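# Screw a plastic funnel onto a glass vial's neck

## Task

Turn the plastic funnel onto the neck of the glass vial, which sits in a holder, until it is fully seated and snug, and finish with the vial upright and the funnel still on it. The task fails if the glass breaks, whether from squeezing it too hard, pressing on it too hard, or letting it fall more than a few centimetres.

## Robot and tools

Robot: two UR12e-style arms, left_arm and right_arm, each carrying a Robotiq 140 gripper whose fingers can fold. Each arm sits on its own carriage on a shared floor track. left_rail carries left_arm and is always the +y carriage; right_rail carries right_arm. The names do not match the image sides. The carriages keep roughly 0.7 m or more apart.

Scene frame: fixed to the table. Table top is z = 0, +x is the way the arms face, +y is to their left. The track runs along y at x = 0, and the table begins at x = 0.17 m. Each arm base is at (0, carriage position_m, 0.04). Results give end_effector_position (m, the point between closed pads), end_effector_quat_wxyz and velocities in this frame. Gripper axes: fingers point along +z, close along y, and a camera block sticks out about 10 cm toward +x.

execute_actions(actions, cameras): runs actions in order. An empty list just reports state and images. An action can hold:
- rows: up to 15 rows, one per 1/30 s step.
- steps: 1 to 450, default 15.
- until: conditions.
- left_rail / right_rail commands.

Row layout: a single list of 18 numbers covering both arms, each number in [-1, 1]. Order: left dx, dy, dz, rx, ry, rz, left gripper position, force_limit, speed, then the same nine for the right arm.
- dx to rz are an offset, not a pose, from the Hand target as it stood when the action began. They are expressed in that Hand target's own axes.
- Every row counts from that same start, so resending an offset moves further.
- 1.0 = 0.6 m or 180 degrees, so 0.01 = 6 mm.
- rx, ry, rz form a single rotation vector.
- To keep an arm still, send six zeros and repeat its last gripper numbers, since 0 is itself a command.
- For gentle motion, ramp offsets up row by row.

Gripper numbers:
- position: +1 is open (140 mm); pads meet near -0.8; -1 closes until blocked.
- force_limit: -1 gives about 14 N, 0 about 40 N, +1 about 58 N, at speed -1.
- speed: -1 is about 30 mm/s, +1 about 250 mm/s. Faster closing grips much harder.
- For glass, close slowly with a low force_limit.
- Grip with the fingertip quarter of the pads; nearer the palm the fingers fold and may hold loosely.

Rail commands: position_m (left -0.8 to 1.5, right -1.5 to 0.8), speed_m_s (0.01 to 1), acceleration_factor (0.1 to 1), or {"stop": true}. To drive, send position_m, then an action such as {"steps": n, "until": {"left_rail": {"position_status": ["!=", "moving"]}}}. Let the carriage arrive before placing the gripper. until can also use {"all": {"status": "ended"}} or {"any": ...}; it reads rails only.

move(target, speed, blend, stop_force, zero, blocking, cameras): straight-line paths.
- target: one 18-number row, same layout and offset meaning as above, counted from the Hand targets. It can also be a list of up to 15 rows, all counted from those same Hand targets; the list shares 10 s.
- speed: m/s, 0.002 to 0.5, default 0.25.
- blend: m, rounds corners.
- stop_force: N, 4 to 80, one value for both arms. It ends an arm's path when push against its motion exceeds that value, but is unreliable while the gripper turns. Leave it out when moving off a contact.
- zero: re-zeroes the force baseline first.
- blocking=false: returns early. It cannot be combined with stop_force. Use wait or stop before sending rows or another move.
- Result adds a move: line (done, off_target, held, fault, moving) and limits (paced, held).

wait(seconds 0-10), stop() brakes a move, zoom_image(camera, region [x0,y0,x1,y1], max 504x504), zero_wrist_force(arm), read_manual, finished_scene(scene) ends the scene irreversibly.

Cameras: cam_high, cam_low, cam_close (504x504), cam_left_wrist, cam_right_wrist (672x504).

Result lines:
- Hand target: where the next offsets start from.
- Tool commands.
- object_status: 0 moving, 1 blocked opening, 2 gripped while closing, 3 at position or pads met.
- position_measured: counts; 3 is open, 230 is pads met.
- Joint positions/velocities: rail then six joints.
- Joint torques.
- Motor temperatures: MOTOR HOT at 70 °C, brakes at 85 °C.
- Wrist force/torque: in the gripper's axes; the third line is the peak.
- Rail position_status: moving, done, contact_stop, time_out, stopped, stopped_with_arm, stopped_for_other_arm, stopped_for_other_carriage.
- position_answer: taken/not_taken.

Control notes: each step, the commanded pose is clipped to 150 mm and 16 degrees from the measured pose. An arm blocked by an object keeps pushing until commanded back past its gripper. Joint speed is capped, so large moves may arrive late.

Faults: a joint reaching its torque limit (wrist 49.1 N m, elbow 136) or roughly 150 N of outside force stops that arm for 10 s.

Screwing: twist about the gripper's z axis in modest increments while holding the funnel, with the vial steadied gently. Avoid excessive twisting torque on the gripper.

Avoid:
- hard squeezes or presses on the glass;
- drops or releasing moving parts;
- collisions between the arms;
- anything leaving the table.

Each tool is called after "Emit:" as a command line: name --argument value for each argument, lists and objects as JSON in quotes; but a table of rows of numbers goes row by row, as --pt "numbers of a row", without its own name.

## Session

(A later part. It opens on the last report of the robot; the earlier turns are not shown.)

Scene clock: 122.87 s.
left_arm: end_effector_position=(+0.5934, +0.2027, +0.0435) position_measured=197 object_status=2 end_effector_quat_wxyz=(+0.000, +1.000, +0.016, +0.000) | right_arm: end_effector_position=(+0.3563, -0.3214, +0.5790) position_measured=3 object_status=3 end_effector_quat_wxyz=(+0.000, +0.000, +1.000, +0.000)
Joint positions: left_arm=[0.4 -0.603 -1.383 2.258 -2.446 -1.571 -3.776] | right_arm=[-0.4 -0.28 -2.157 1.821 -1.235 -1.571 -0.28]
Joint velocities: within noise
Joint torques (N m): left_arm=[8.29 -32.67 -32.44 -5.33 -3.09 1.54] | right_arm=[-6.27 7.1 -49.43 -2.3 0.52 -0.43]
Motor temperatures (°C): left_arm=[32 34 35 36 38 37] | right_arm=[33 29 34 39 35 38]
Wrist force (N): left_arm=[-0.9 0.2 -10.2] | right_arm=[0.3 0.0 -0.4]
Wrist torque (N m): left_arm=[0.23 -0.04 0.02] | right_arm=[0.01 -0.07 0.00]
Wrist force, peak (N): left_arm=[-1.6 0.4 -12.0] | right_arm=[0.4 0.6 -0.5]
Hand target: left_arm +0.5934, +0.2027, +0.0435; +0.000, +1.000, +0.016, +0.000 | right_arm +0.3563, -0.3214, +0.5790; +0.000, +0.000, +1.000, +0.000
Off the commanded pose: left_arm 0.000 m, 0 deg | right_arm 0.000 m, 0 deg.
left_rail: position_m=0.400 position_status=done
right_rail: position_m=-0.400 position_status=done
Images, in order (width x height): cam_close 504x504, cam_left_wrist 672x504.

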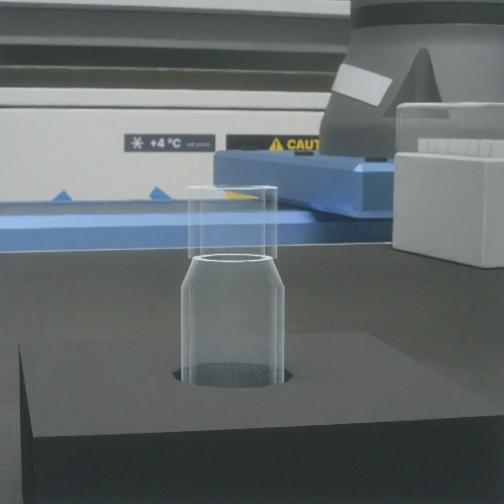

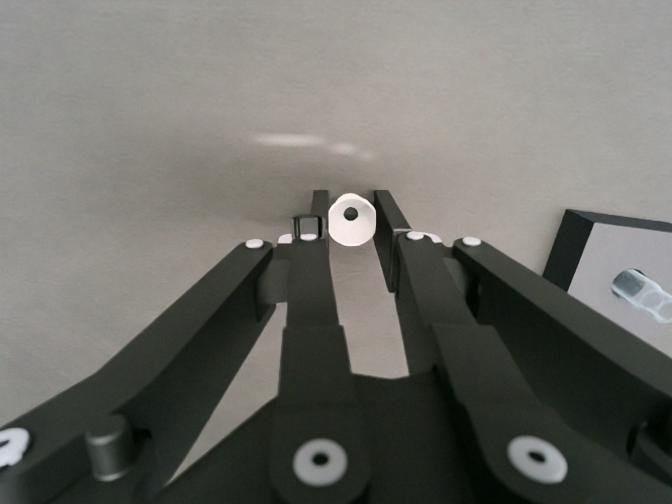

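Emit:
move --pt "0 0 -0.2 0 0 0 -0.98 0 -1 0 0 0 0 0 0 1 1 1" --pt "-0.0593 0.2437 -0.2 0 0 0 -0.98 0 -1 0 0 0 0 0 0 1 1 1" --pt "-0.0593 0.2437 -0.1092 0 0 0 -0.98 0 -1 0 0 0 0 0 0 1 1 1" --speed 0.15 --cameras '["cam_close","cam_low","cam_left_wrist"]'

Emit:
zoom_image --camera "cam_low" --region '[230, 264, 256, 290]'

Emit:
zoom_image --camera "cam_left_wrist" --region '[320, 170, 380, 230]'

Scene clock: 126.77 s.
left_arm: end_effector_position=(+0.5624, +0.0554, +0.1091) position_measured=197 object_status=2 end_effector_quat_wxyz=(+0.000, +1.000, +0.016, +0.000) | right_arm: end_effector_position=(+0.3563, -0.3214, +0.5790) position_measured=3 object_status=3 end_effector_quat_wxyz=(+0.000, +0.000, +1.000, +0.000)
Joint positions: left_arm=[0.4 -0.817 -1.428 2.15 -2.293 -1.571 -3.99] | right_arm=[-0.4 -0.28 -2.157 1.821 -1.235 -1.571 -0.281]
Joint velocities: within noise
Joint torques (N m): left_arm=[9.14 -30.82 -24.88 -7.89 2.92 0.62] | right_arm=[-7.67 6.16 -50.13 -2.43 0.57 -0.37]
Motor temperatures (°C): left_arm=[32 34 35 36 38 37] | right_arm=[33 29 34 39 35 38]
Wrist force (N): left_arm=[-0.3 0.7 -0.3] | right_arm=[0.3 -0.2 -0.3]
Wrist torque (N m): left_arm=[0.17 0.05 0.02] | right_arm=[-0.03 -0.09 0.00]
Wrist force, peak (N): left_arm=[-1.6 1.0 -10.7] | right_arm=[0.4 0.1 -0.9]
Hand target: left_arm +0.5624, +0.0554, +0.1090; +0.000, +1.000, +0.016, +0.000 | right_arm +0.3563, -0.3214, +0.5790; +0.000, +0.000, +1.000, +0.000
Off the commanded pose: left_arm 0.000 m, 0 deg | right_arm 0.000 m, 0 deg.
left_rail: position_m=0.400 position_status=done
right_rail: position_m=-0.400 position_status=done
move: done
Images, in order (width x height): cam_low 504x504, cam_close 504x504, cam_left_wrist 672x504.

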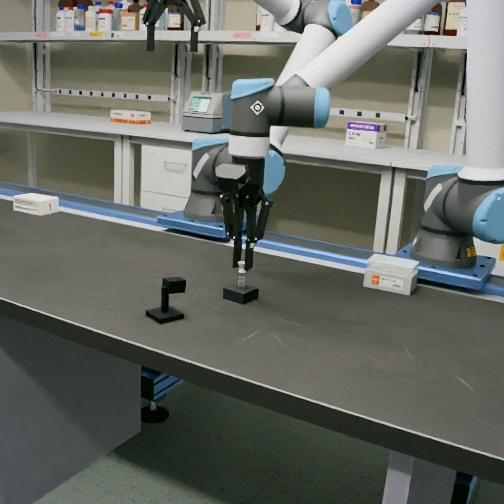

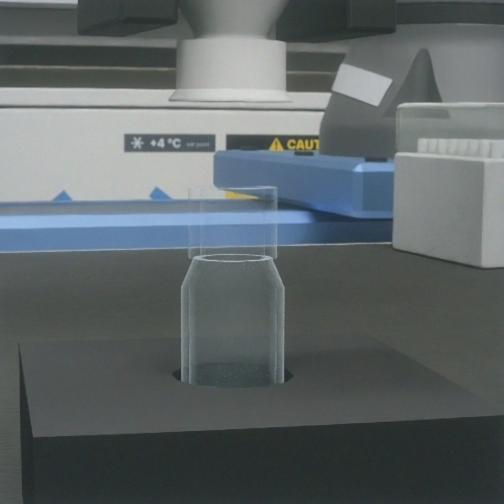

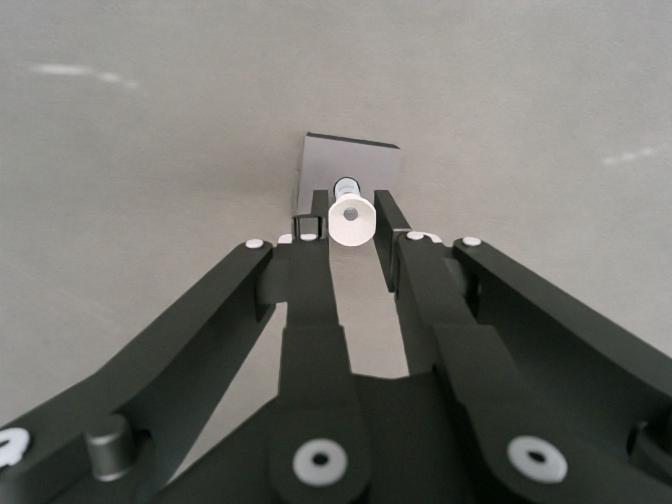

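Scaled by 19.385 from the camera's 504x504 image, which has a finer 720x720 frame.

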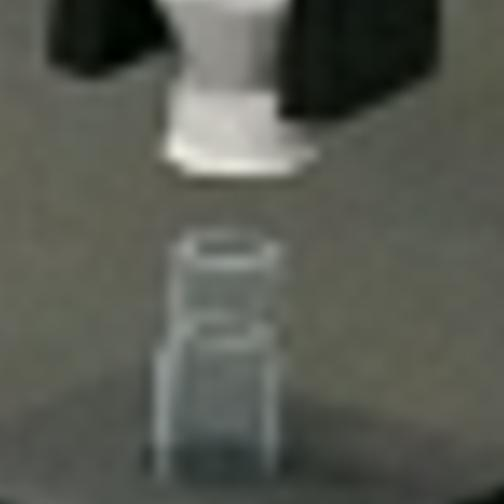

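Scaled by 8.400 from the camera's 672x504 image, which has a finer 960x720 frame.

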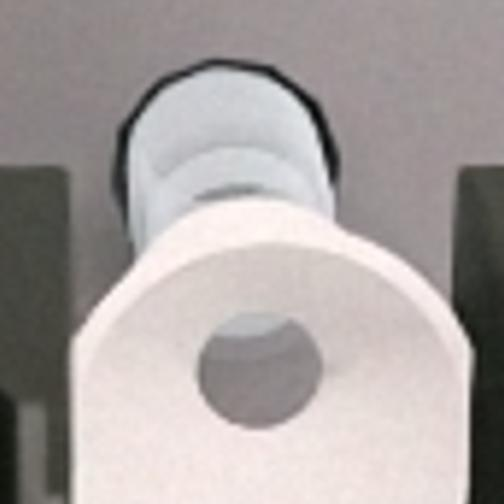

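Emit:
move --target '[0.0007,-0.00056,0.0258,0,0,0,-0.98,0,-1,0,0,0,0,0,0,1,1,1]' --speed 0.008 --stop_force 5 --cameras '["cam_close","cam_low"]'

Emit:
zoom_image --camera "cam_low" --region '[230, 264, 256, 290]'

Scene clock: 130.17 s.
left_arm: end_effector_position=(+0.5628, +0.0558, +0.0935) position_measured=197 object_status=2 end_effector_quat_wxyz=(+0.000, +1.000, +0.016, +0.000) | right_arm: end_effector_position=(+0.3563, -0.3214, +0.5790) position_measured=3 object_status=3 end_effector_quat_wxyz=(+0.000, +0.000, +1.000, +0.000)
Joint positions: left_arm=[0.4 -0.816 -1.407 2.161 -2.325 -1.571 -3.989] | right_arm=[-0.4 -0.28 -2.157 1.821 -1.235 -1.571 -0.28]
Joint velocities: within noise
Joint torques (N m): left_arm=[10.7 -34.89 -26.56 -7.43 2.42 1.82] | right_arm=[-7.39 6.3 -50.68 -2.38 0.79 -0.33]
Motor temperatures (°C): left_arm=[32 34 35 36 38 37] | right_arm=[33 29 34 39 35 38]
Wrist force (N): left_arm=[-0.8 1.1 0.1] | right_arm=[0.7 -0.1 -0.5]
Wrist torque (N m): left_arm=[0.26 0.15 0.02] | right_arm=[-0.02 -0.16 0.00]
Wrist force, peak (N): left_arm=[-0.5 1.3 0.2] | right_arm=[0.8 0.5 -0.4]
Hand target: left_arm +0.5628, +0.0558, +0.0935; +0.000, +1.000, +0.016, +0.000 | right_arm +0.3563, -0.3214, +0.5790; +0.000, +0.000, +1.000, +0.000
Off the commanded pose: left_arm 0.000 m, 0 deg | right_arm 0.000 m, 0 deg.
left_rail: position_m=0.400 position_status=done
right_rail: position_m=-0.400 position_status=done
move: done
Images, in order (width x height): cam_low 504x504, cam_close 504x504.

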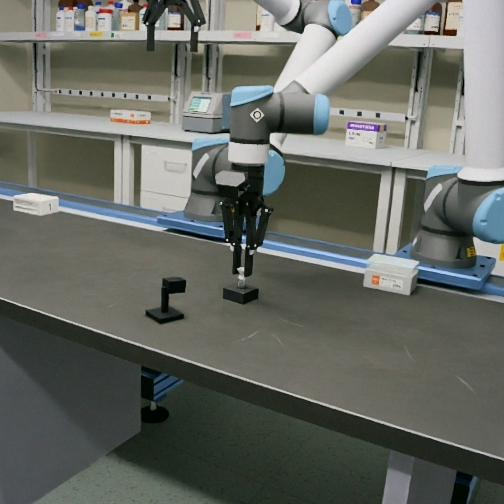

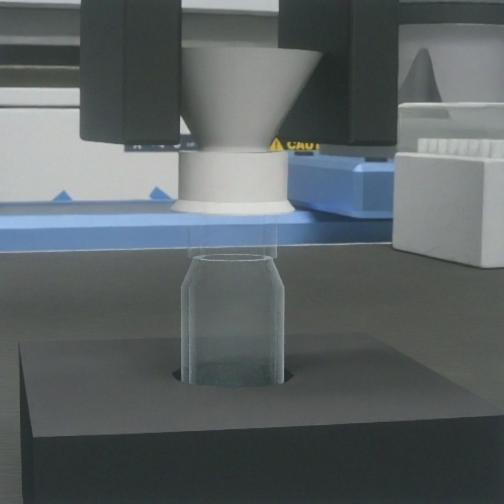

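Scaled by 19.385 from the camera's 504x504 image, which has a finer 720x720 frame.

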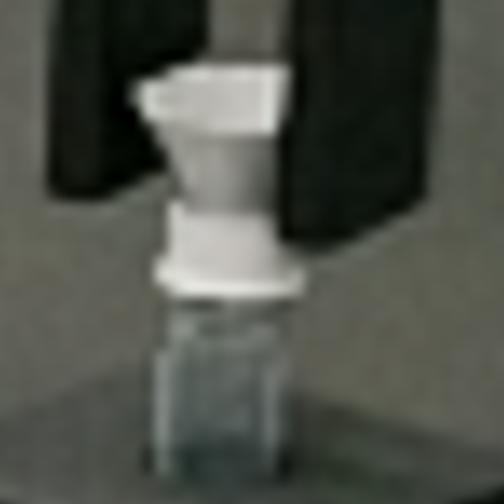

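Emit:
move --target '[0,0,0.008,0,0,0,-0.98,0,-1,0,0,0,0,0,0,1,1,1]' --speed 0.004 --stop_force 4 --cameras '["cam_close"]'

Scene clock: 132.63 s.
left_arm: end_effector_position=(+0.5628, +0.0558, +0.0914) position_measured=197 object_status=2 end_effector_quat_wxyz=(+0.000, +1.000, +0.016, +0.000) | right_arm: end_effector_position=(+0.3563, -0.3214, +0.5790) position_measured=3 object_status=3 end_effector_quat_wxyz=(+0.000, +0.000, +1.000, +0.000)
Joint positions: left_arm=[0.4 -0.816 -1.404 2.163 -2.329 -1.571 -3.989] | right_arm=[-0.4 -0.28 -2.157 1.821 -1.235 -1.571 -0.28]
Joint velocities: within noise
Joint torques (N m): left_arm=[8.75 -72.15 -42.54 -2.93 1.83 1.72] | right_arm=[-7.55 5.99 -50.12 -2.29 0.72 -0.22]
Motor temperatures (°C): left_arm=[32 34 35 36 38 37] | right_arm=[33 29 34 39 35 38]
Wrist force (N): left_arm=[0.1 0.5 -5.2] | right_arm=[0.3 -0.3 0.1]
Wrist torque (N m): left_arm=[0.24 0.02 0.02] | right_arm=[-0.06 -0.05 0.00]
Wrist force, peak (N): left_arm=[-0.4 1.1 -6.0] | right_arm=[0.6 0.6 -0.5]
Hand target: left_arm +0.5628, +0.0558, +0.0914; +0.000, +1.000, +0.016, +0.000 (not the last commanded pose) | right_arm +0.3563, -0.3214, +0.5790; +0.000, +0.000, +1.000, +0.000
Off the commanded pose: left_arm 0.003 m, 0 deg | right_arm 0.000 m, 0 deg.
left_rail: position_m=0.400 position_status=done
right_rail: position_m=-0.400 position_status=done
move: contact (left_arm)
Images, in order (width x height): cam_close 504x504.

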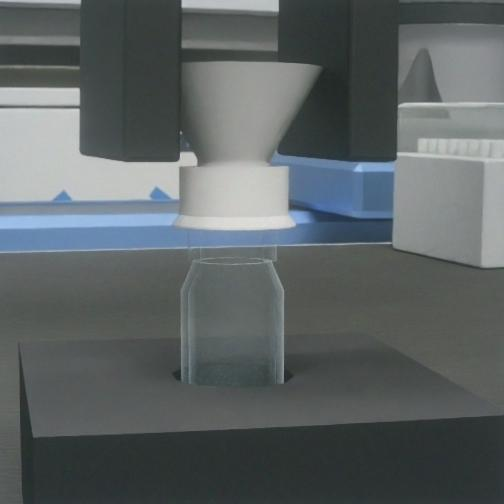

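Level. Turn.

Emit:
move --target '[0,0,0.0008,0,0,0.7,-0.98,0,-1,0,0,0,0,0,0,1,1,1]' --speed 0.4 --cameras '["cam_close"]'

Scene clock: 136.47 s.
left_arm: end_effector_position=(+0.5628, +0.0558, +0.0909) position_measured=197 object_status=2 end_effector_quat_wxyz=(+0.000, -0.468, +0.884, +0.000) | right_arm: end_effector_position=(+0.3563, -0.3214, +0.5790) position_measured=3 object_status=3 end_effector_quat_wxyz=(+0.000, +0.000, +1.000, +0.000)
Joint positions: left_arm=[0.4 -0.816 -1.404 2.163 -2.33 -1.571 -1.79] | right_arm=[-0.4 -0.28 -2.157 1.821 -1.235 -1.571 -0.28]
Joint velocities: within noise
Joint torques (N m): left_arm=[12.08 -30.82 -43.98 -2.12 -3.63 1.6] | right_arm=[-7.68 7.22 -49.7 -2.35 0.63 -0.54]
Motor temperatures (°C): left_arm=[32 34 35 36 38 37] | right_arm=[33 29 34 39 35 38]
Wrist force (N): left_arm=[-0.3 -0.1 -3.6] | right_arm=[0.3 0.2 -0.2]
Wrist torque (N m): left_arm=[0.36 0.05 0.01] | right_arm=[0.04 -0.07 0.01]
Wrist force, peak (N): left_arm=[-0.3 1.2 -5.6] | right_arm=[1.0 0.3 -0.4]
Hand target: left_arm +0.5628, +0.0558, +0.0909; +0.000, -0.468, +0.884, +0.000 | right_arm +0.3563, -0.3214, +0.5790; +0.000, +0.000, +1.000, +0.000
Off the commanded pose: left_arm 0.000 m, 0 deg | right_arm 0.000 m, 0 deg.
left_rail: position_m=0.400 position_status=done
right_rail: position_m=-0.400 position_status=done
move: done
Images, in order (width x height): cam_close 504x504.

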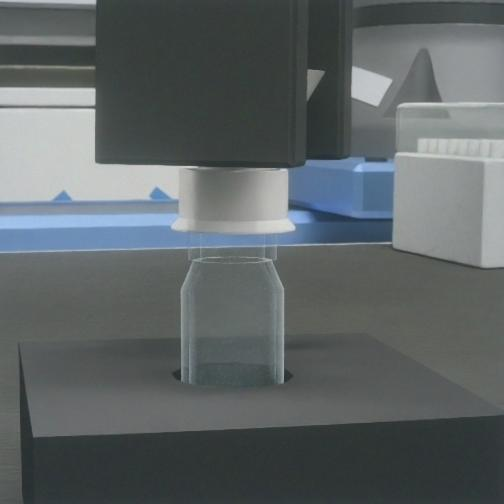

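Emit:
move --pt "0 0 0.0009 0 0 0.7 -0.98 0 -1 0 0 0 0 0 0 1 1 1" --pt "0 0 0.0018 0 0 -0.6 -0.98 0 -1 0 0 0 0 0 0 1 1 1" --pt "0 0 0.0026 0 0 0.1 -0.98 0 -1 0 0 0 0 0 0 1 1 1" --speed 0.45 --cameras '["cam_close"]'

Scene clock: 145.80 s.
left_arm: end_effector_position=(+0.5628, +0.0558, +0.0893) position_measured=197 object_status=2 end_effector_quat_wxyz=(+0.000, -0.324, +0.946, +0.000) | right_arm: end_effector_position=(+0.3563, -0.3214, +0.5790) position_measured=3 object_status=3 end_effector_quat_wxyz=(+0.000, +0.000, +1.000, +0.000)
Joint positions: left_arm=[0.4 -0.816 -1.402 2.164 -2.333 -1.571 4.807] | right_arm=[-0.4 -0.28 -2.157 1.821 -1.235 -1.571 -0.281]
Joint velocities: within noise
Joint torques (N m): left_arm=[10.52 -33.62 -45.63 -2.85 -3.6 1.98] | right_arm=[-8.57 5.93 -49.88 -2.28 0.71 -0.5]
Motor temperatures (°C): left_arm=[32 34 35 36 38 37] | right_arm=[33 29 34 39 35 38]
Wrist force (N): left_arm=[-0.2 0.6 0.3] | right_arm=[0.7 -0.2 -0.1]
Wrist torque (N m): left_arm=[0.32 -0.01 0.02] | right_arm=[-0.05 -0.14 0.00]
Wrist force, peak (N): left_arm=[-0.3 -0.1 -3.7] | right_arm=[0.2 0.4 -0.9]
Hand target: left_arm +0.5628, +0.0558, +0.0893; +0.000, -0.324, +0.946, +0.000 | right_arm +0.3563, -0.3214, +0.5790; +0.000, +0.000, +1.000, +0.000
Off the commanded pose: left_arm 0.000 m, 0 deg | right_arm 0.000 m, 0 deg.
left_rail: position_m=0.400 position_status=done
right_rail: position_m=-0.400 position_status=done
move: done
Images, in order (width x height): cam_close 504x504.

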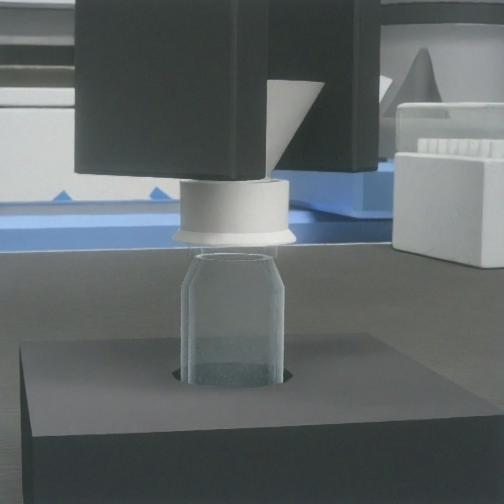

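Emit:
execute_actions --actions '[{"rows":[[0,0,0,0,0,0,-0.15,-1,-1,0,0,0,0,0,0,1,1,1]],"steps":45}]' --cameras '["cam_close"]'

Emit:
move --pt "0 0 -0.0115 0 0 -0.66 -0.15 -1 -1 0 0 0 0 0 0 1 1 1" --pt "0 0 -0.0115 0 0 0.68 -0.15 -1 -1 0 0 0 0 0 0 1 1 1" --pt "0 0 -0.0115 0 0 0.02 -0.15 -1 -1 0 0 0 0 0 0 1 1 1" --pt "0 0 -0.0115 0 0 -0.64 -0.15 -1 -1 0 0 0 0 0 0 1 1 1" --pt "0 0 0 0 0 -0.98 -0.15 -1 -1 0 0 0 0 0 0 1 1 1" --speed 0.5 --cameras '["cam_close"]'

Scene clock: 148.73 s.
left_arm: end_effector_position=(+0.5628, +0.0558, +0.0893) position_measured=148 object_status=3 end_effector_quat_wxyz=(+0.000, -0.324, +0.946, +0.000) | right_arm: end_effector_position=(+0.3563, -0.3214, +0.5790) position_measured=3 object_status=3 end_effector_quat_wxyz=(+0.000, +0.000, +1.000, +0.000)
Joint positions: left_arm=[0.4 -0.816 -1.402 2.164 -2.333 -1.571 4.807] | right_arm=[-0.4 -0.28 -2.157 1.821 -1.235 -1.571 -0.28]
Joint velocities: within noise
Joint torques (N m): left_arm=[8.94 -35.37 -39.4 -4.34 -3.56 1.62] | right_arm=[-7.05 7.9 -50.04 -2.25 0.61 -0.55]
Motor temperatures (°C): left_arm=[32 34 35 36 38 37] | right_arm=[33 29 34 39 35 38]
Wrist force (N): left_arm=[0.3 0.9 0.2] | right_arm=[0.1 0.2 -0.2]
Wrist torque (N m): left_arm=[0.22 -0.09 0.03] | right_arm=[0.05 -0.01 -0.01]
Wrist force, peak (N): left_arm=[-0.2 1.4 -0.2] | right_arm=[0.9 0.2 -0.3]
Hand target: left_arm +0.5628, +0.0558, +0.0893; +0.000, -0.324, +0.946, +0.000 | right_arm +0.3563, -0.3214, +0.5790; +0.000, +0.000, +1.000, +0.000
Off the commanded pose: left_arm 0.000 m, 0 deg | right_arm 0.000 m, 0 deg.
left_rail: position_m=0.400 position_status=done
right_rail: position_m=-0.400 position_status=done
Images, in order (width x height): cam_close 504x504.

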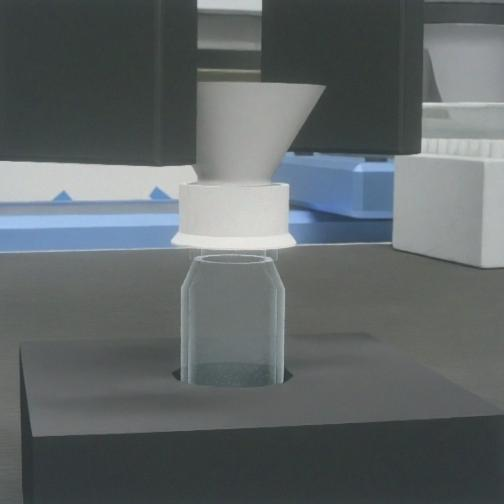

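Scene clock: 159.23 s.
left_arm: end_effector_position=(+0.5628, +0.0558, +0.0916) position_measured=148 object_status=3 end_effector_quat_wxyz=(+0.000, +0.993, +0.117, +0.000) | right_arm: end_effector_position=(+0.3563, -0.3214, +0.5790) position_measured=3 object_status=3 end_effector_quat_wxyz=(+0.000, +0.000, +1.000, +0.000)
Joint positions: left_arm=[0.4 -0.816 -1.405 2.163 -2.329 -1.571 -4.193] | right_arm=[-0.4 -0.28 -2.157 1.821 -1.235 -1.571 -0.28]
Joint velocities: within noise
Joint torques (N m): left_arm=[-6.88 -64.96 -25.15 -6.86 3 -2.72] | right_arm=[-9.01 6.04 -49.59 -2.36 0.51 -0.45]
Motor temperatures (°C): left_arm=[32 34 35 36 38 37] | right_arm=[33 29 34 39 35 38]
Wrist force (N): left_arm=[-0.3 0.9 0.1] | right_arm=[0.4 -0.1 -0.4]
Wrist torque (N m): left_arm=[0.21 0.04 0.01] | right_arm=[-0.02 -0.10 0.00]
Wrist force, peak (N): left_arm=[-0.5 1.6 0.1] | right_arm=[0.9 0.6 -0.5]
Hand target: left_arm +0.5628, +0.0558, +0.0917; +0.000, +0.993, +0.117, +0.000 (not the last commanded pose) | right_arm +0.3563, -0.3214, +0.5790; +0.000, +0.000, +1.000, +0.000
Off the commanded pose: left_arm 0.002 m, 21 deg | right_arm 0.000 m, 0 deg.
left_rail: position_m=0.400 position_status=done
right_rail: position_m=-0.400 position_status=done
move: off_target (left_arm; path cut at 10 s); path passed 4 of 5 targets
Images, in order (width x height): cam_close 504x504.

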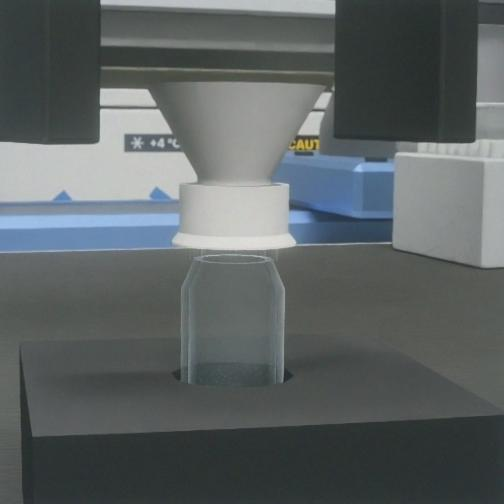

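Emit:
move --target '[0,0,0.004,0,0,0,-0.15,-1,-1,0,0,0,0,0,0,1,1,1]' --speed 0.05 --cameras '[]'

Emit:
execute_actions --actions '[{"rows":[[0,0,0,0,0,0,-1,-1,-1,0,0,0,0,0,0,1,1,1]],"steps":60}]' --cameras '[]'

Emit:
move --pt "0 0 0.0008 0 0 0.7 -1 -1 -1 0 0 0 0 0 0 1 1 1" --pt "0 0 0.0016 0 0 -0.6 -1 -1 -1 0 0 0 0 0 0 1 1 1" --pt "0 0 0.0023 0 0 0.0 -1 -1 -1 0 0 0 0 0 0 1 1 1" --speed 0.45 --cameras '["cam_close"]'

Scene clock: 160.97 s.
left_arm: end_effector_position=(+0.5628, +0.0558, +0.0893) position_measured=148 object_status=3 end_effector_quat_wxyz=(+0.000, +0.993, +0.117, +0.000) | right_arm: end_effector_position=(+0.3563, -0.3214, +0.5790) position_measured=3 object_status=3 end_effector_quat_wxyz=(+0.000, +0.000, +1.000, +0.000)
Joint positions: left_arm=[0.4 -0.816 -1.402 2.164 -2.334 -1.571 -4.193] | right_arm=[-0.4 -0.28 -2.157 1.821 -1.235 -1.571 -0.28]
Joint velocities: within noise
Joint torques (N m): left_arm=[-6.56 -33.16 -23.88 -7.59 2.91 -2.49] | right_arm=[-8.93 6.42 -49.66 -2.4 0.67 -0.53]
Motor temperatures (°C): left_arm=[32 34 35 36 38 37] | right_arm=[33 29 34 39 35 38]
Wrist force (N): left_arm=[-0.1 1.0 0.0] | right_arm=[0.4 0.1 0.0]
Wrist torque (N m): left_arm=[0.24 0.01 0.02] | right_arm=[0.02 -0.09 -0.01]
Wrist force, peak (N): left_arm=[-0.2 1.6 0.1] | right_arm=[0.7 0.3 -0.4]
Hand target: left_arm +0.5628, +0.0558, +0.0893; +0.000, +0.993, +0.117, +0.000 | right_arm +0.3563, -0.3214, +0.5790; +0.000, +0.000, +1.000, +0.000
Off the commanded pose: left_arm 0.000 m, 0 deg | right_arm 0.000 m, 0 deg.
left_rail: position_m=0.400 position_status=done
right_rail: position_m=-0.400 position_status=done
move: done
No camera images: "cameras" was empty.

Scene clock: 163.17 s.
left_arm: end_effector_position=(+0.5628, +0.0558, +0.0893) position_measured=194 object_status=2 end_effector_quat_wxyz=(+0.000, +0.993, +0.117, +0.000) | right_arm: end_effector_position=(+0.3563, -0.3214, +0.5790) position_measured=3 object_status=3 end_effector_quat_wxyz=(+0.000, +0.000, +1.000, +0.000)
Joint positions: left_arm=[0.4 -0.816 -1.402 2.164 -2.334 -1.571 -4.193] | right_arm=[-0.4 -0.28 -2.157 1.821 -1.235 -1.571 -0.28]
Joint velocities: within noise
Joint torques (N m): left_arm=[-5.92 -33.81 -30.56 -6.48 2.86 -2.79] | right_arm=[-8.71 5.76 -49.23 -2.35 0.6 -0.14]
Motor temperatures (°C): left_arm=[32 34 35 36 38 37] | right_arm=[33 29 34 39 35 38]
Wrist force (N): left_arm=[-0.1 1.4 -0.6] | right_arm=[0.4 -0.1 0.0]
Wrist torque (N m): left_arm=[0.33 0.01 0.02] | right_arm=[-0.03 -0.08 0.01]
Wrist force, peak (N): left_arm=[-0.3 1.4 -1.0] | right_arm=[0.7 0.4 -0.5]
Hand target: left_arm +0.5628, +0.0558, +0.0893; +0.000, +0.993, +0.117, +0.000 | right_arm +0.3563, -0.3214, +0.5790; +0.000, +0.000, +1.000, +0.000
Off the commanded pose: left_arm 0.000 m, 0 deg | right_arm 0.000 m, 0 deg.
left_rail: position_m=0.400 position_status=done
right_rail: position_m=-0.400 position_status=done
No camera images: "cameras" was empty.

Scene clock: 171.70 s.
left_arm: end_effector_position=(+0.5628, +0.0558, +0.0879) position_measured=194 object_status=2 end_effector_quat_wxyz=(+0.000, +0.993, +0.117, +0.000) | right_arm: end_effector_position=(+0.3563, -0.3214, +0.5790) position_measured=3 object_status=3 end_effector_quat_wxyz=(+0.000, +0.000, +1.000, +0.000)
Joint positions: left_arm=[0.4 -0.816 -1.4 2.165 -2.336 -1.571 2.09] | right_arm=[-0.4 -0.28 -2.157 1.821 -1.235 -1.571 -0.281]
Joint velocities: within noise
Joint torques (N m): left_arm=[11.05 -30.03 -44.39 -2.43 -3.42 2.17] | right_arm=[-8.89 6.77 -48.89 -2.53 0.61 -0.4]
Motor temperatures (°C): left_arm=[32 34 35 36 38 37] | right_arm=[33 29 34 39 35 38]
Wrist force (N): left_arm=[-0.2 0.5 -5.0] | right_arm=[0.5 -0.1 -0.1]
Wrist torque (N m): left_arm=[0.22 0.03 -0.03] | right_arm=[-0.01 -0.11 0.00]
Wrist force, peak (N): left_arm=[-0.3 1.2 -6.6] | right_arm=[0.9 0.3 -0.2]
Hand target: left_arm +0.5628, +0.0558, +0.0879; +0.000, +0.993, +0.117, +0.000 | right_arm +0.3563, -0.3214, +0.5790; +0.000, +0.000, +1.000, +0.000
Off the commanded pose: left_arm 0.000 m, 0 deg | right_arm 0.000 m, 0 deg.
left_rail: position_m=0.400 position_status=done
right_rail: position_m=-0.400 position_status=done
move: done
Images, in order (width x height): cam_close 504x504.

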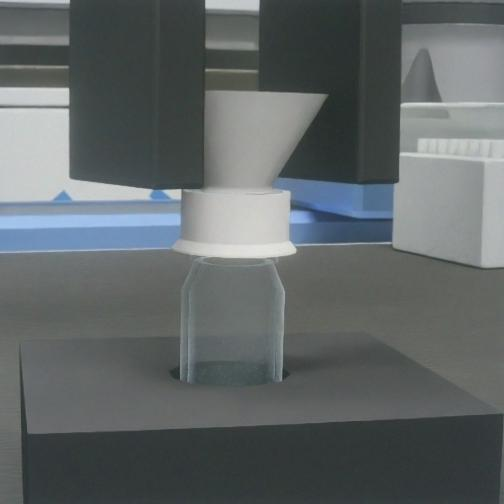

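Emit:
move --pt "0 0 -0.02 0 0 0 -1 -1 -1 0 0 0 0 0 0 1 1 1" --pt "0 0 -0.3068 0 0 0 -1 -1 -1 0 0 0 0 0 0 1 1 1" --speed '[0.03,0.12]' --cameras '["cam_low"]'

Emit:
execute_actions --actions '[{"right_rail":{"position_m":-0.73,"acceleration_factor":0.5},"steps":150,"until":{"right_rail":{"position_status":["!=","moving"]}}}]' --cameras '[]'

Emit:
zoom_image --camera "cam_low" --region '[200, 170, 290, 310]'

Scene clock: 174.77 s.
left_arm: end_effector_position=(+0.5628, +0.0558, +0.2719) position_measured=194 object_status=2 end_effector_quat_wxyz=(+0.000, +0.993, +0.117, +0.000) | right_arm: end_effector_position=(+0.3563, -0.3214, +0.5790) position_measured=3 object_status=3 end_effector_quat_wxyz=(+0.000, +0.000, +1.000, +0.000)
Joint positions: left_arm=[0.4 -0.816 -1.588 1.985 -1.968 -1.571 2.091] | right_arm=[-0.4 -0.28 -2.157 1.821 -1.235 -1.571 -0.28]
Joint velocities: within noise
Joint torques (N m): left_arm=[-4.71 -68.42 -54.25 -2.44 -1.21 -2.74] | right_arm=[-8.69 4.94 -48.64 -2.61 0.63 -0.38]
Motor temperatures (°C): left_arm=[32 34 35 36 38 37] | right_arm=[33 29 34 39 35 38]
Wrist force (N): left_arm=[0.0 1.1 0.3] | right_arm=[0.2 0.5 -0.5]
Wrist torque (N m): left_arm=[0.26 -0.04 0.02] | right_arm=[0.12 -0.05 0.00]
Wrist force, peak (N): left_arm=[0.0 0.9 -5.2] | right_arm=[0.4 0.8 -0.7]
Hand target: left_arm +0.5628, +0.0558, +0.2720; +0.000, +0.993, +0.117, +0.000 | right_arm +0.3563, -0.3214, +0.5790; +0.000, +0.000, +1.000, +0.000
Off the commanded pose: left_arm 0.000 m, 0 deg | right_arm 0.000 m, 0 deg.
left_rail: position_m=0.400 position_status=done
right_rail: position_m=-0.400 position_status=done
move: done
Images, in order (width x height): cam_low 504x504.

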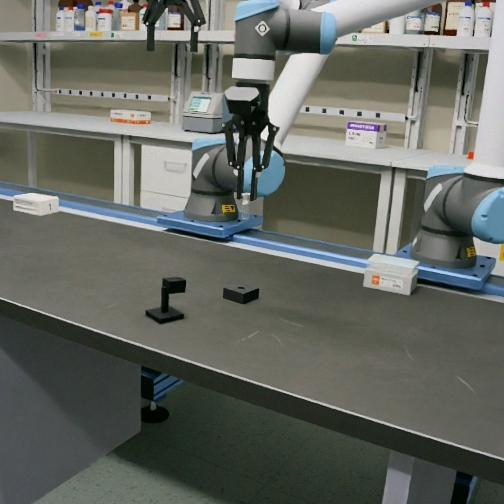

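Scene clock: 177.03 s.
left_arm: end_effector_position=(+0.5628, +0.0558, +0.2720) position_measured=194 object_status=2 end_effector_quat_wxyz=(+0.000, +0.993, +0.117, +0.000) | right_arm: end_effector_position=(+0.3563, -0.6513, +0.5790) position_measured=3 object_status=3 end_effector_quat_wxyz=(+0.000, +0.000, +1.000, +0.000) end_effector_velocity=(+0.000, +0.000, +0.000) end_effector_angular_velocity=(+0.001, -0.001, +0.000)
Joint positions: left_arm=[0.4 -0.816 -1.588 1.985 -1.968 -1.571 2.091] | right_arm=[-0.73 -0.28 -2.157 1.821 -1.235 -1.571 -0.28]
Joint velocities: left_arm=[within noise] | right_arm=[-0.001 0 0 -0.001 0 0.001 0]
Joint torques (N m): left_arm=[-6.2 -66.24 -48.97 -4.34 -1.41 -2.61] | right_arm=[-8.34 6.48 -48.6 -2.63 0.69 -0.45]
Motor temperatures (°C): left_arm=[32 34 35 36 38 37] | right_arm=[33 29 34 39 35 38]
Wrist force (N): left_arm=[-0.1 1.3 0.3] | right_arm=[0.0 0.1 -0.1]
Wrist torque (N m): left_arm=[0.31 0.00 0.02] | right_arm=[0.03 0.01 0.00]
Wrist force, peak (N): left_arm=[-0.4 1.7 0.5] | right_arm=[0.1 1.4 -0.3]
Hand target: left_arm +0.5628, +0.0558, +0.2720; +0.000, +0.993, +0.117, +0.000 | right_arm +0.3563, -0.6513, +0.5790; +0.000, +0.000, +1.000, +0.000
Tool commands: left_gripper/position=-1.0 left_gripper/force_limit=-1.0 left_gripper/speed=-1.0 right_gripper/position=+1.0 right_gripper/force_limit=+1.0 right_gripper/speed=+1.0
Off the commanded pose: left_arm 0.000 m, 0 deg | right_arm 0.000 m, 0 deg.
left_rail: position_m=0.400 position_status=done
right_rail: position_m=-0.730 position_status=done
No camera images: "cameras" was empty.

Scaled by 3.600 from the camera's 504x504 image, which has a finer 720x720 frame.

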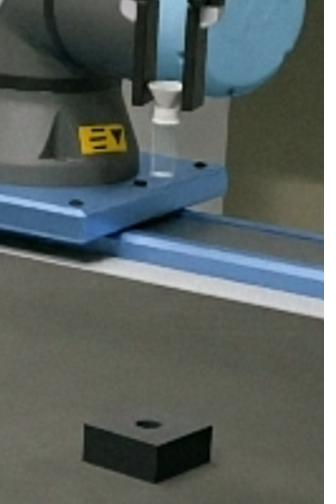

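Emit:
move --pt "0 0 0 0 0 0 -1 -1 -1 -0.2395 0.5355 0.2983 -0.126 -0.245 -0.15 -0.2 -1 -1" --pt "0 0 0 0 0 0 -1 -1 -1 -0.1798 0.949 0.5818 -0.2098 -0.4083 -0.2501 -0.2 -1 -1" --speed 0.25 --cameras '["cam_high","cam_right_wrist","cam_low"]'

Scene clock: 184.53 s.
left_arm: end_effector_position=(+0.5628, +0.0558, +0.2720) position_measured=194 object_status=2 end_effector_quat_wxyz=(+0.000, +0.993, +0.117, +0.000) | right_arm: end_effector_position=(+0.4642, -0.0821, +0.2299) position_measured=154 object_status=3 end_effector_quat_wxyz=(+0.572, -0.350, +0.681, +0.294)
Joint positions: left_arm=[0.4 -0.816 -1.588 1.985 -1.968 -1.571 2.091] | right_arm=[-0.73 0.562 -1.005 2.441 -4.39 -1.19 -0.071]
Joint velocities: within noise
Joint torques (N m): left_arm=[-4.87 -65.29 -36.93 -6.53 -0.42 -2.3] | right_arm=[5.09 -51.4 -14.8 -7.42 -2.21 2.53]
Motor temperatures (°C): left_arm=[32 34 35 36 38 37] | right_arm=[33 29 34 39 35 38]
Wrist force (N): left_arm=[-0.7 1.5 0.3] | right_arm=[-2.7 0.1 1.4]
Wrist torque (N m): left_arm=[0.34 0.13 0.01] | right_arm=[-0.05 0.36 0.03]
Wrist force, peak (N): left_arm=[-0.4 1.9 0.4] | right_arm=[-3.9 0.1 0.5]
Hand target: left_arm +0.5628, +0.0558, +0.2720; +0.000, +0.993, +0.117, +0.000 | right_arm +0.4642, -0.0820, +0.2299; +0.572, -0.350, +0.681, +0.294
Off the commanded pose: left_arm 0.000 m, 0 deg | right_arm 0.000 m, 0 deg.
left_rail: position_m=0.400 position_status=done
right_rail: position_m=-0.730 position_status=done
move: done
Images, in order (width x height): cam_high 504x504, cam_low 504x504, cam_right_wrist 672x504.

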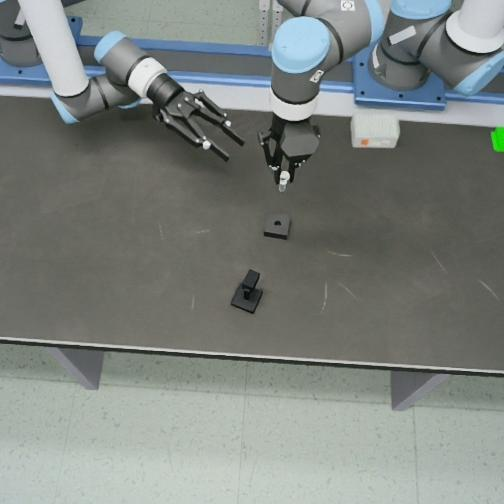

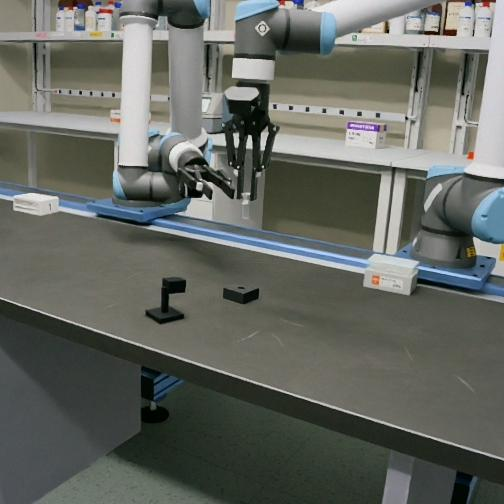

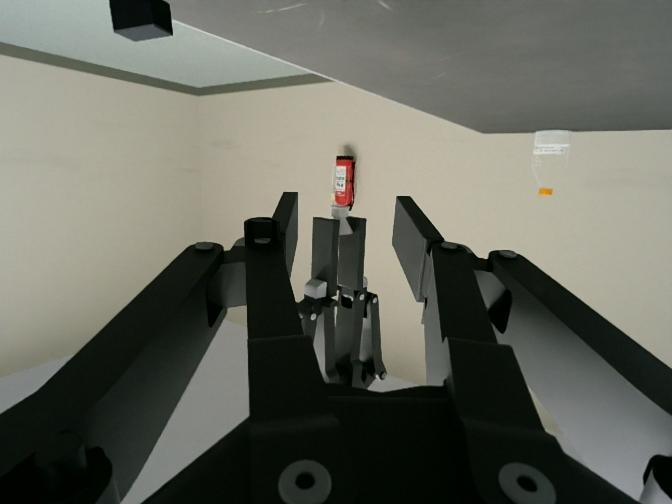

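Emit:
move --pt "0 0 0 0 0 0 -1 -1 -1 0 0 0.15 0 0 0 -0.2 -1 -1" --pt "0 0 0 0 0 0 -1 -1 -1 0 0 0.25 0 0 0 -0.2 -1 -1" --speed '[0.1,0.04]' --cameras '["cam_right_wrist","cam_low"]'

Emit:
zoom_image --camera "cam_low" --region '[190, 150, 290, 250]'

Emit:
zoom_image --camera "cam_right_wrist" --region '[250, 140, 450, 290]'

Scene clock: 188.43 s.
left_arm: end_effector_position=(+0.5628, +0.0558, +0.2720) position_measured=194 object_status=2 end_effector_quat_wxyz=(+0.000, +0.993, +0.117, +0.000) | right_arm: end_effector_position=(+0.5502, +0.0380, +0.2038) position_measured=154 object_status=3 end_effector_quat_wxyz=(+0.572, -0.350, +0.681, +0.294)
Joint positions: left_arm=[0.4 -0.816 -1.588 1.985 -1.968 -1.571 2.091] | right_arm=[-0.73 0.659 -0.875 2.145 -4.229 -1.285 -0.052]
Joint velocities: within noise
Joint torques (N m): left_arm=[-4.93 -64.58 -37.26 -6.39 0.09 -2.3] | right_arm=[7.5 -69.18 -22.47 -0.69 -2.38 2.5]
Motor temperatures (°C): left_arm=[32 34 35 36 38 37] | right_arm=[33 29 34 39 35 38]
Wrist force (N): left_arm=[-0.4 1.1 0.2] | right_arm=[-3.0 0.2 0.9]
Wrist torque (N m): left_arm=[0.27 0.05 0.02] | right_arm=[0.01 0.44 0.00]
Wrist force, peak (N): left_arm=[-0.3 1.8 0.6] | right_arm=[-4.1 0.1 1.2]
Hand target: left_arm +0.5628, +0.0558, +0.2720; +0.000, +0.993, +0.117, +0.000 | right_arm +0.5503, +0.0381, +0.2038; +0.572, -0.350, +0.681, +0.294
Off the commanded pose: left_arm 0.000 m, 0 deg | right_arm 0.000 m, 0 deg.
left_rail: position_m=0.400 position_status=done
right_rail: position_m=-0.730 position_status=done
move: done
Images, in order (width x height): cam_low 504x504, cam_right_wrist 672x504.

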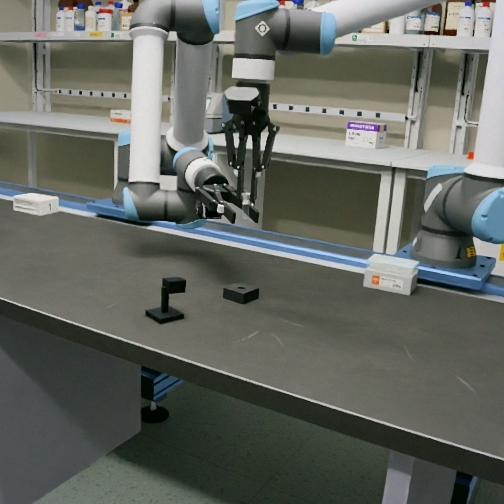

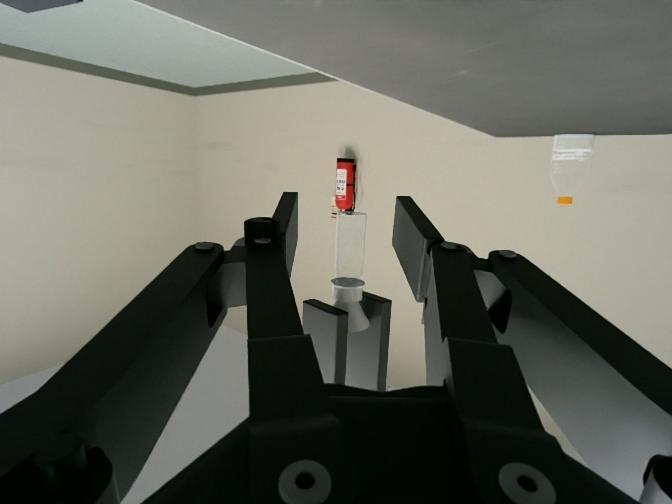

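Scaled by 5.040 from the camera's 504x504 image, which has a finer 720x720 frame.

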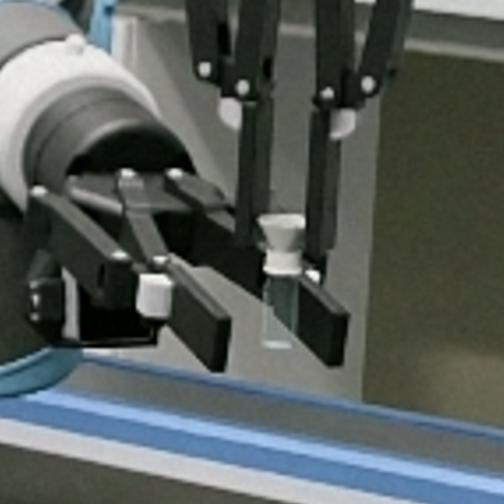

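Scaled by 2.520 from the camera's 672x504 image, which has a finer 960x720 frame.

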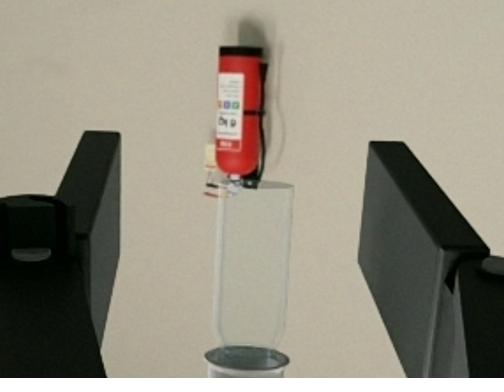

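Emit:
move --target '[0,0,0,0,0,0,-1,-1,-1,0,0.0025,0,0,0,0,-0.2,-1,-1]' --speed 0.02 --cameras '[]'

Emit:
execute_actions --actions '[{"rows":[[0,0,0,0,0,0,-1,-1,-1,0,0,0,0,0,0,-1,-1,-1]],"steps":75}]' --cameras '["cam_right_wrist"]'

Scene clock: 189.63 s.
left_arm: end_effector_position=(+0.5628, +0.0558, +0.2720) position_measured=194 object_status=2 end_effector_quat_wxyz=(+0.000, +0.993, +0.117, +0.000) | right_arm: end_effector_position=(+0.5491, +0.0389, +0.2038) position_measured=154 object_status=3 end_effector_quat_wxyz=(+0.572, -0.350, +0.681, +0.294)
Joint positions: left_arm=[0.4 -0.816 -1.588 1.985 -1.968 -1.571 2.091] | right_arm=[-0.73 0.662 -0.875 2.145 -4.229 -1.288 -0.052]
Joint velocities: within noise
Joint torques (N m): left_arm=[-5.53 -63.63 -36.75 -6.77 0.4 -2.19] | right_arm=[7.25 -70.37 -21.64 -6.22 -2.3 2.53]
Motor temperatures (°C): left_arm=[32 34 35 36 38 37] | right_arm=[33 29 34 39 35 38]
Wrist force (N): left_arm=[-0.2 1.0 0.6] | right_arm=[-3.4 0.1 0.8]
Wrist torque (N m): left_arm=[0.24 0.02 0.02] | right_arm=[-0.03 0.53 0.00]
Wrist force, peak (N): left_arm=[0.0 1.6 0.7] | right_arm=[-3.6 0.3 0.9]
Hand target: left_arm +0.5628, +0.0558, +0.2720; +0.000, +0.993, +0.117, +0.000 | right_arm +0.5490, +0.0389, +0.2038; +0.572, -0.350, +0.681, +0.294
Off the commanded pose: left_arm 0.000 m, 0 deg | right_arm 0.000 m, 0 deg.
left_rail: position_m=0.400 position_status=done
right_rail: position_m=-0.730 position_status=done
move: done
No camera images: "cameras" was empty.

Scene clock: 192.33 s.
left_arm: end_effector_position=(+0.5628, +0.0558, +0.2720) position_measured=194 object_status=2 end_effector_quat_wxyz=(+0.000, +0.993, +0.117, +0.000) | right_arm: end_effector_position=(+0.5490, +0.0389, +0.2038) position_measured=208 object_status=2 end_effector_quat_wxyz=(+0.572, -0.350, +0.681, +0.294)
Joint positions: left_arm=[0.4 -0.816 -1.588 1.985 -1.968 -1.571 2.091] | right_arm=[-0.73 0.662 -0.875 2.145 -4.229 -1.288 -0.052]
Joint velocities: within noise
Joint torques (N m): left_arm=[-5.1 -63.66 -37.09 -4.84 0.46 -2.51] | right_arm=[-2.8 -76.12 -20.91 -6.36 -2.08 2.44]
Motor temperatures (°C): left_arm=[32 34 35 36 38 37] | right_arm=[33 29 34 39 35 38]
Wrist force (N): left_arm=[0.1 2.7 -0.7] | right_arm=[-2.6 1.6 1.4]
Wrist torque (N m): left_arm=[0.11 0.12 0.00] | right_arm=[-0.13 0.54 -0.05]
Wrist force, peak (N): left_arm=[0.7 3.6 -0.4] | right_arm=[-3.0 2.5 2.0]
Hand target: left_arm +0.5628, +0.0558, +0.2720; +0.000, +0.993, +0.117, +0.000 | right_arm +0.5490, +0.0389, +0.2038; +0.572, -0.350, +0.681, +0.294
Off the commanded pose: left_arm 0.000 m, 0 deg | right_arm 0.000 m, 0 deg.
left_rail: position_m=0.400 position_status=done
right_rail: position_m=-0.730 position_status=done
Images, in order (width x height): cam_right_wrist 672x504.

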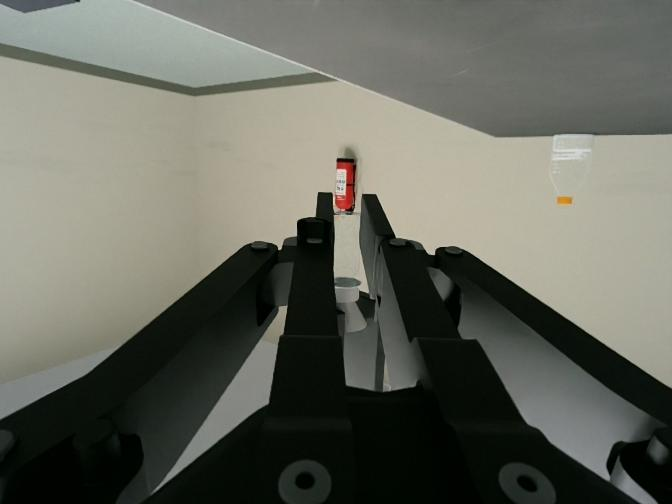

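Emit:
move --target '[0,0,0.0004,0,0,0.35,-1,-1,-1,0,0,0,0,0,0,-1,-1,-1]' --speed 0.2 --cameras '["cam_right_wrist"]'

Emit:
zoom_image --camera "cam_right_wrist" --region '[270, 200, 430, 350]'

Scene clock: 196.03 s.
left_arm: end_effector_position=(+0.5627, +0.0558, +0.2717) position_measured=194 object_status=2 end_effector_quat_wxyz=(+0.000, +0.908, -0.419, +0.000) | right_arm: end_effector_position=(+0.5490, +0.0389, +0.2038) position_measured=208 object_status=2 end_effector_quat_wxyz=(+0.572, -0.350, +0.681, +0.294)
Joint positions: left_arm=[0.4 -0.816 -1.588 1.985 -1.968 -1.571 3.19] | right_arm=[-0.73 0.662 -0.875 2.145 -4.229 -1.288 -0.052]
Joint velocities: within noise
Joint torques (N m): left_arm=[8.45 -27.05 -50.56 -6.72 -4.14 1.45] | right_arm=[-6.99 -84.64 -18.93 -4.79 -0.72 2.25]
Motor temperatures (°C): left_arm=[32 34 35 36 38 37] | right_arm=[33 29 34 39 35 38]
Wrist force (N): left_arm=[-0.8 -2.1 -2.0] | right_arm=[-1.6 0.1 -2.2]
Wrist torque (N m): left_arm=[0.29 -0.04 -0.11] | right_arm=[0.07 0.61 0.03]
Wrist force, peak (N): left_arm=[0.3 3.3 -0.6] | right_arm=[-2.9 2.1 2.2]
Hand target: left_arm +0.5628, +0.0558, +0.2717; +0.000, +0.908, -0.419, +0.000 | right_arm +0.5490, +0.0389, +0.2038; +0.572, -0.350, +0.681, +0.294
Off the commanded pose: left_arm 0.000 m, 0 deg | right_arm 0.000 m, 0 deg.
left_rail: position_m=0.400 position_status=done
right_rail: position_m=-0.730 position_status=done
move: done
Images, in order (width x height): cam_right_wrist 672x504.

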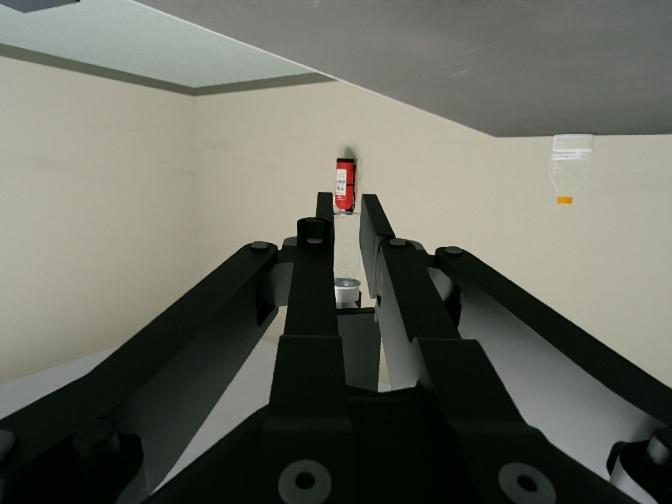

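Scaled by 3.150 from the camera's 672x504 image, which has a finer 960x720 frame.

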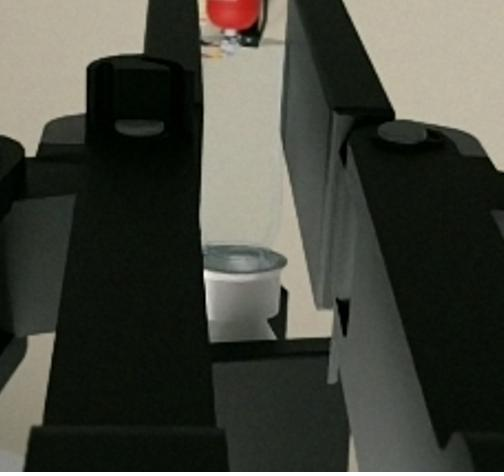

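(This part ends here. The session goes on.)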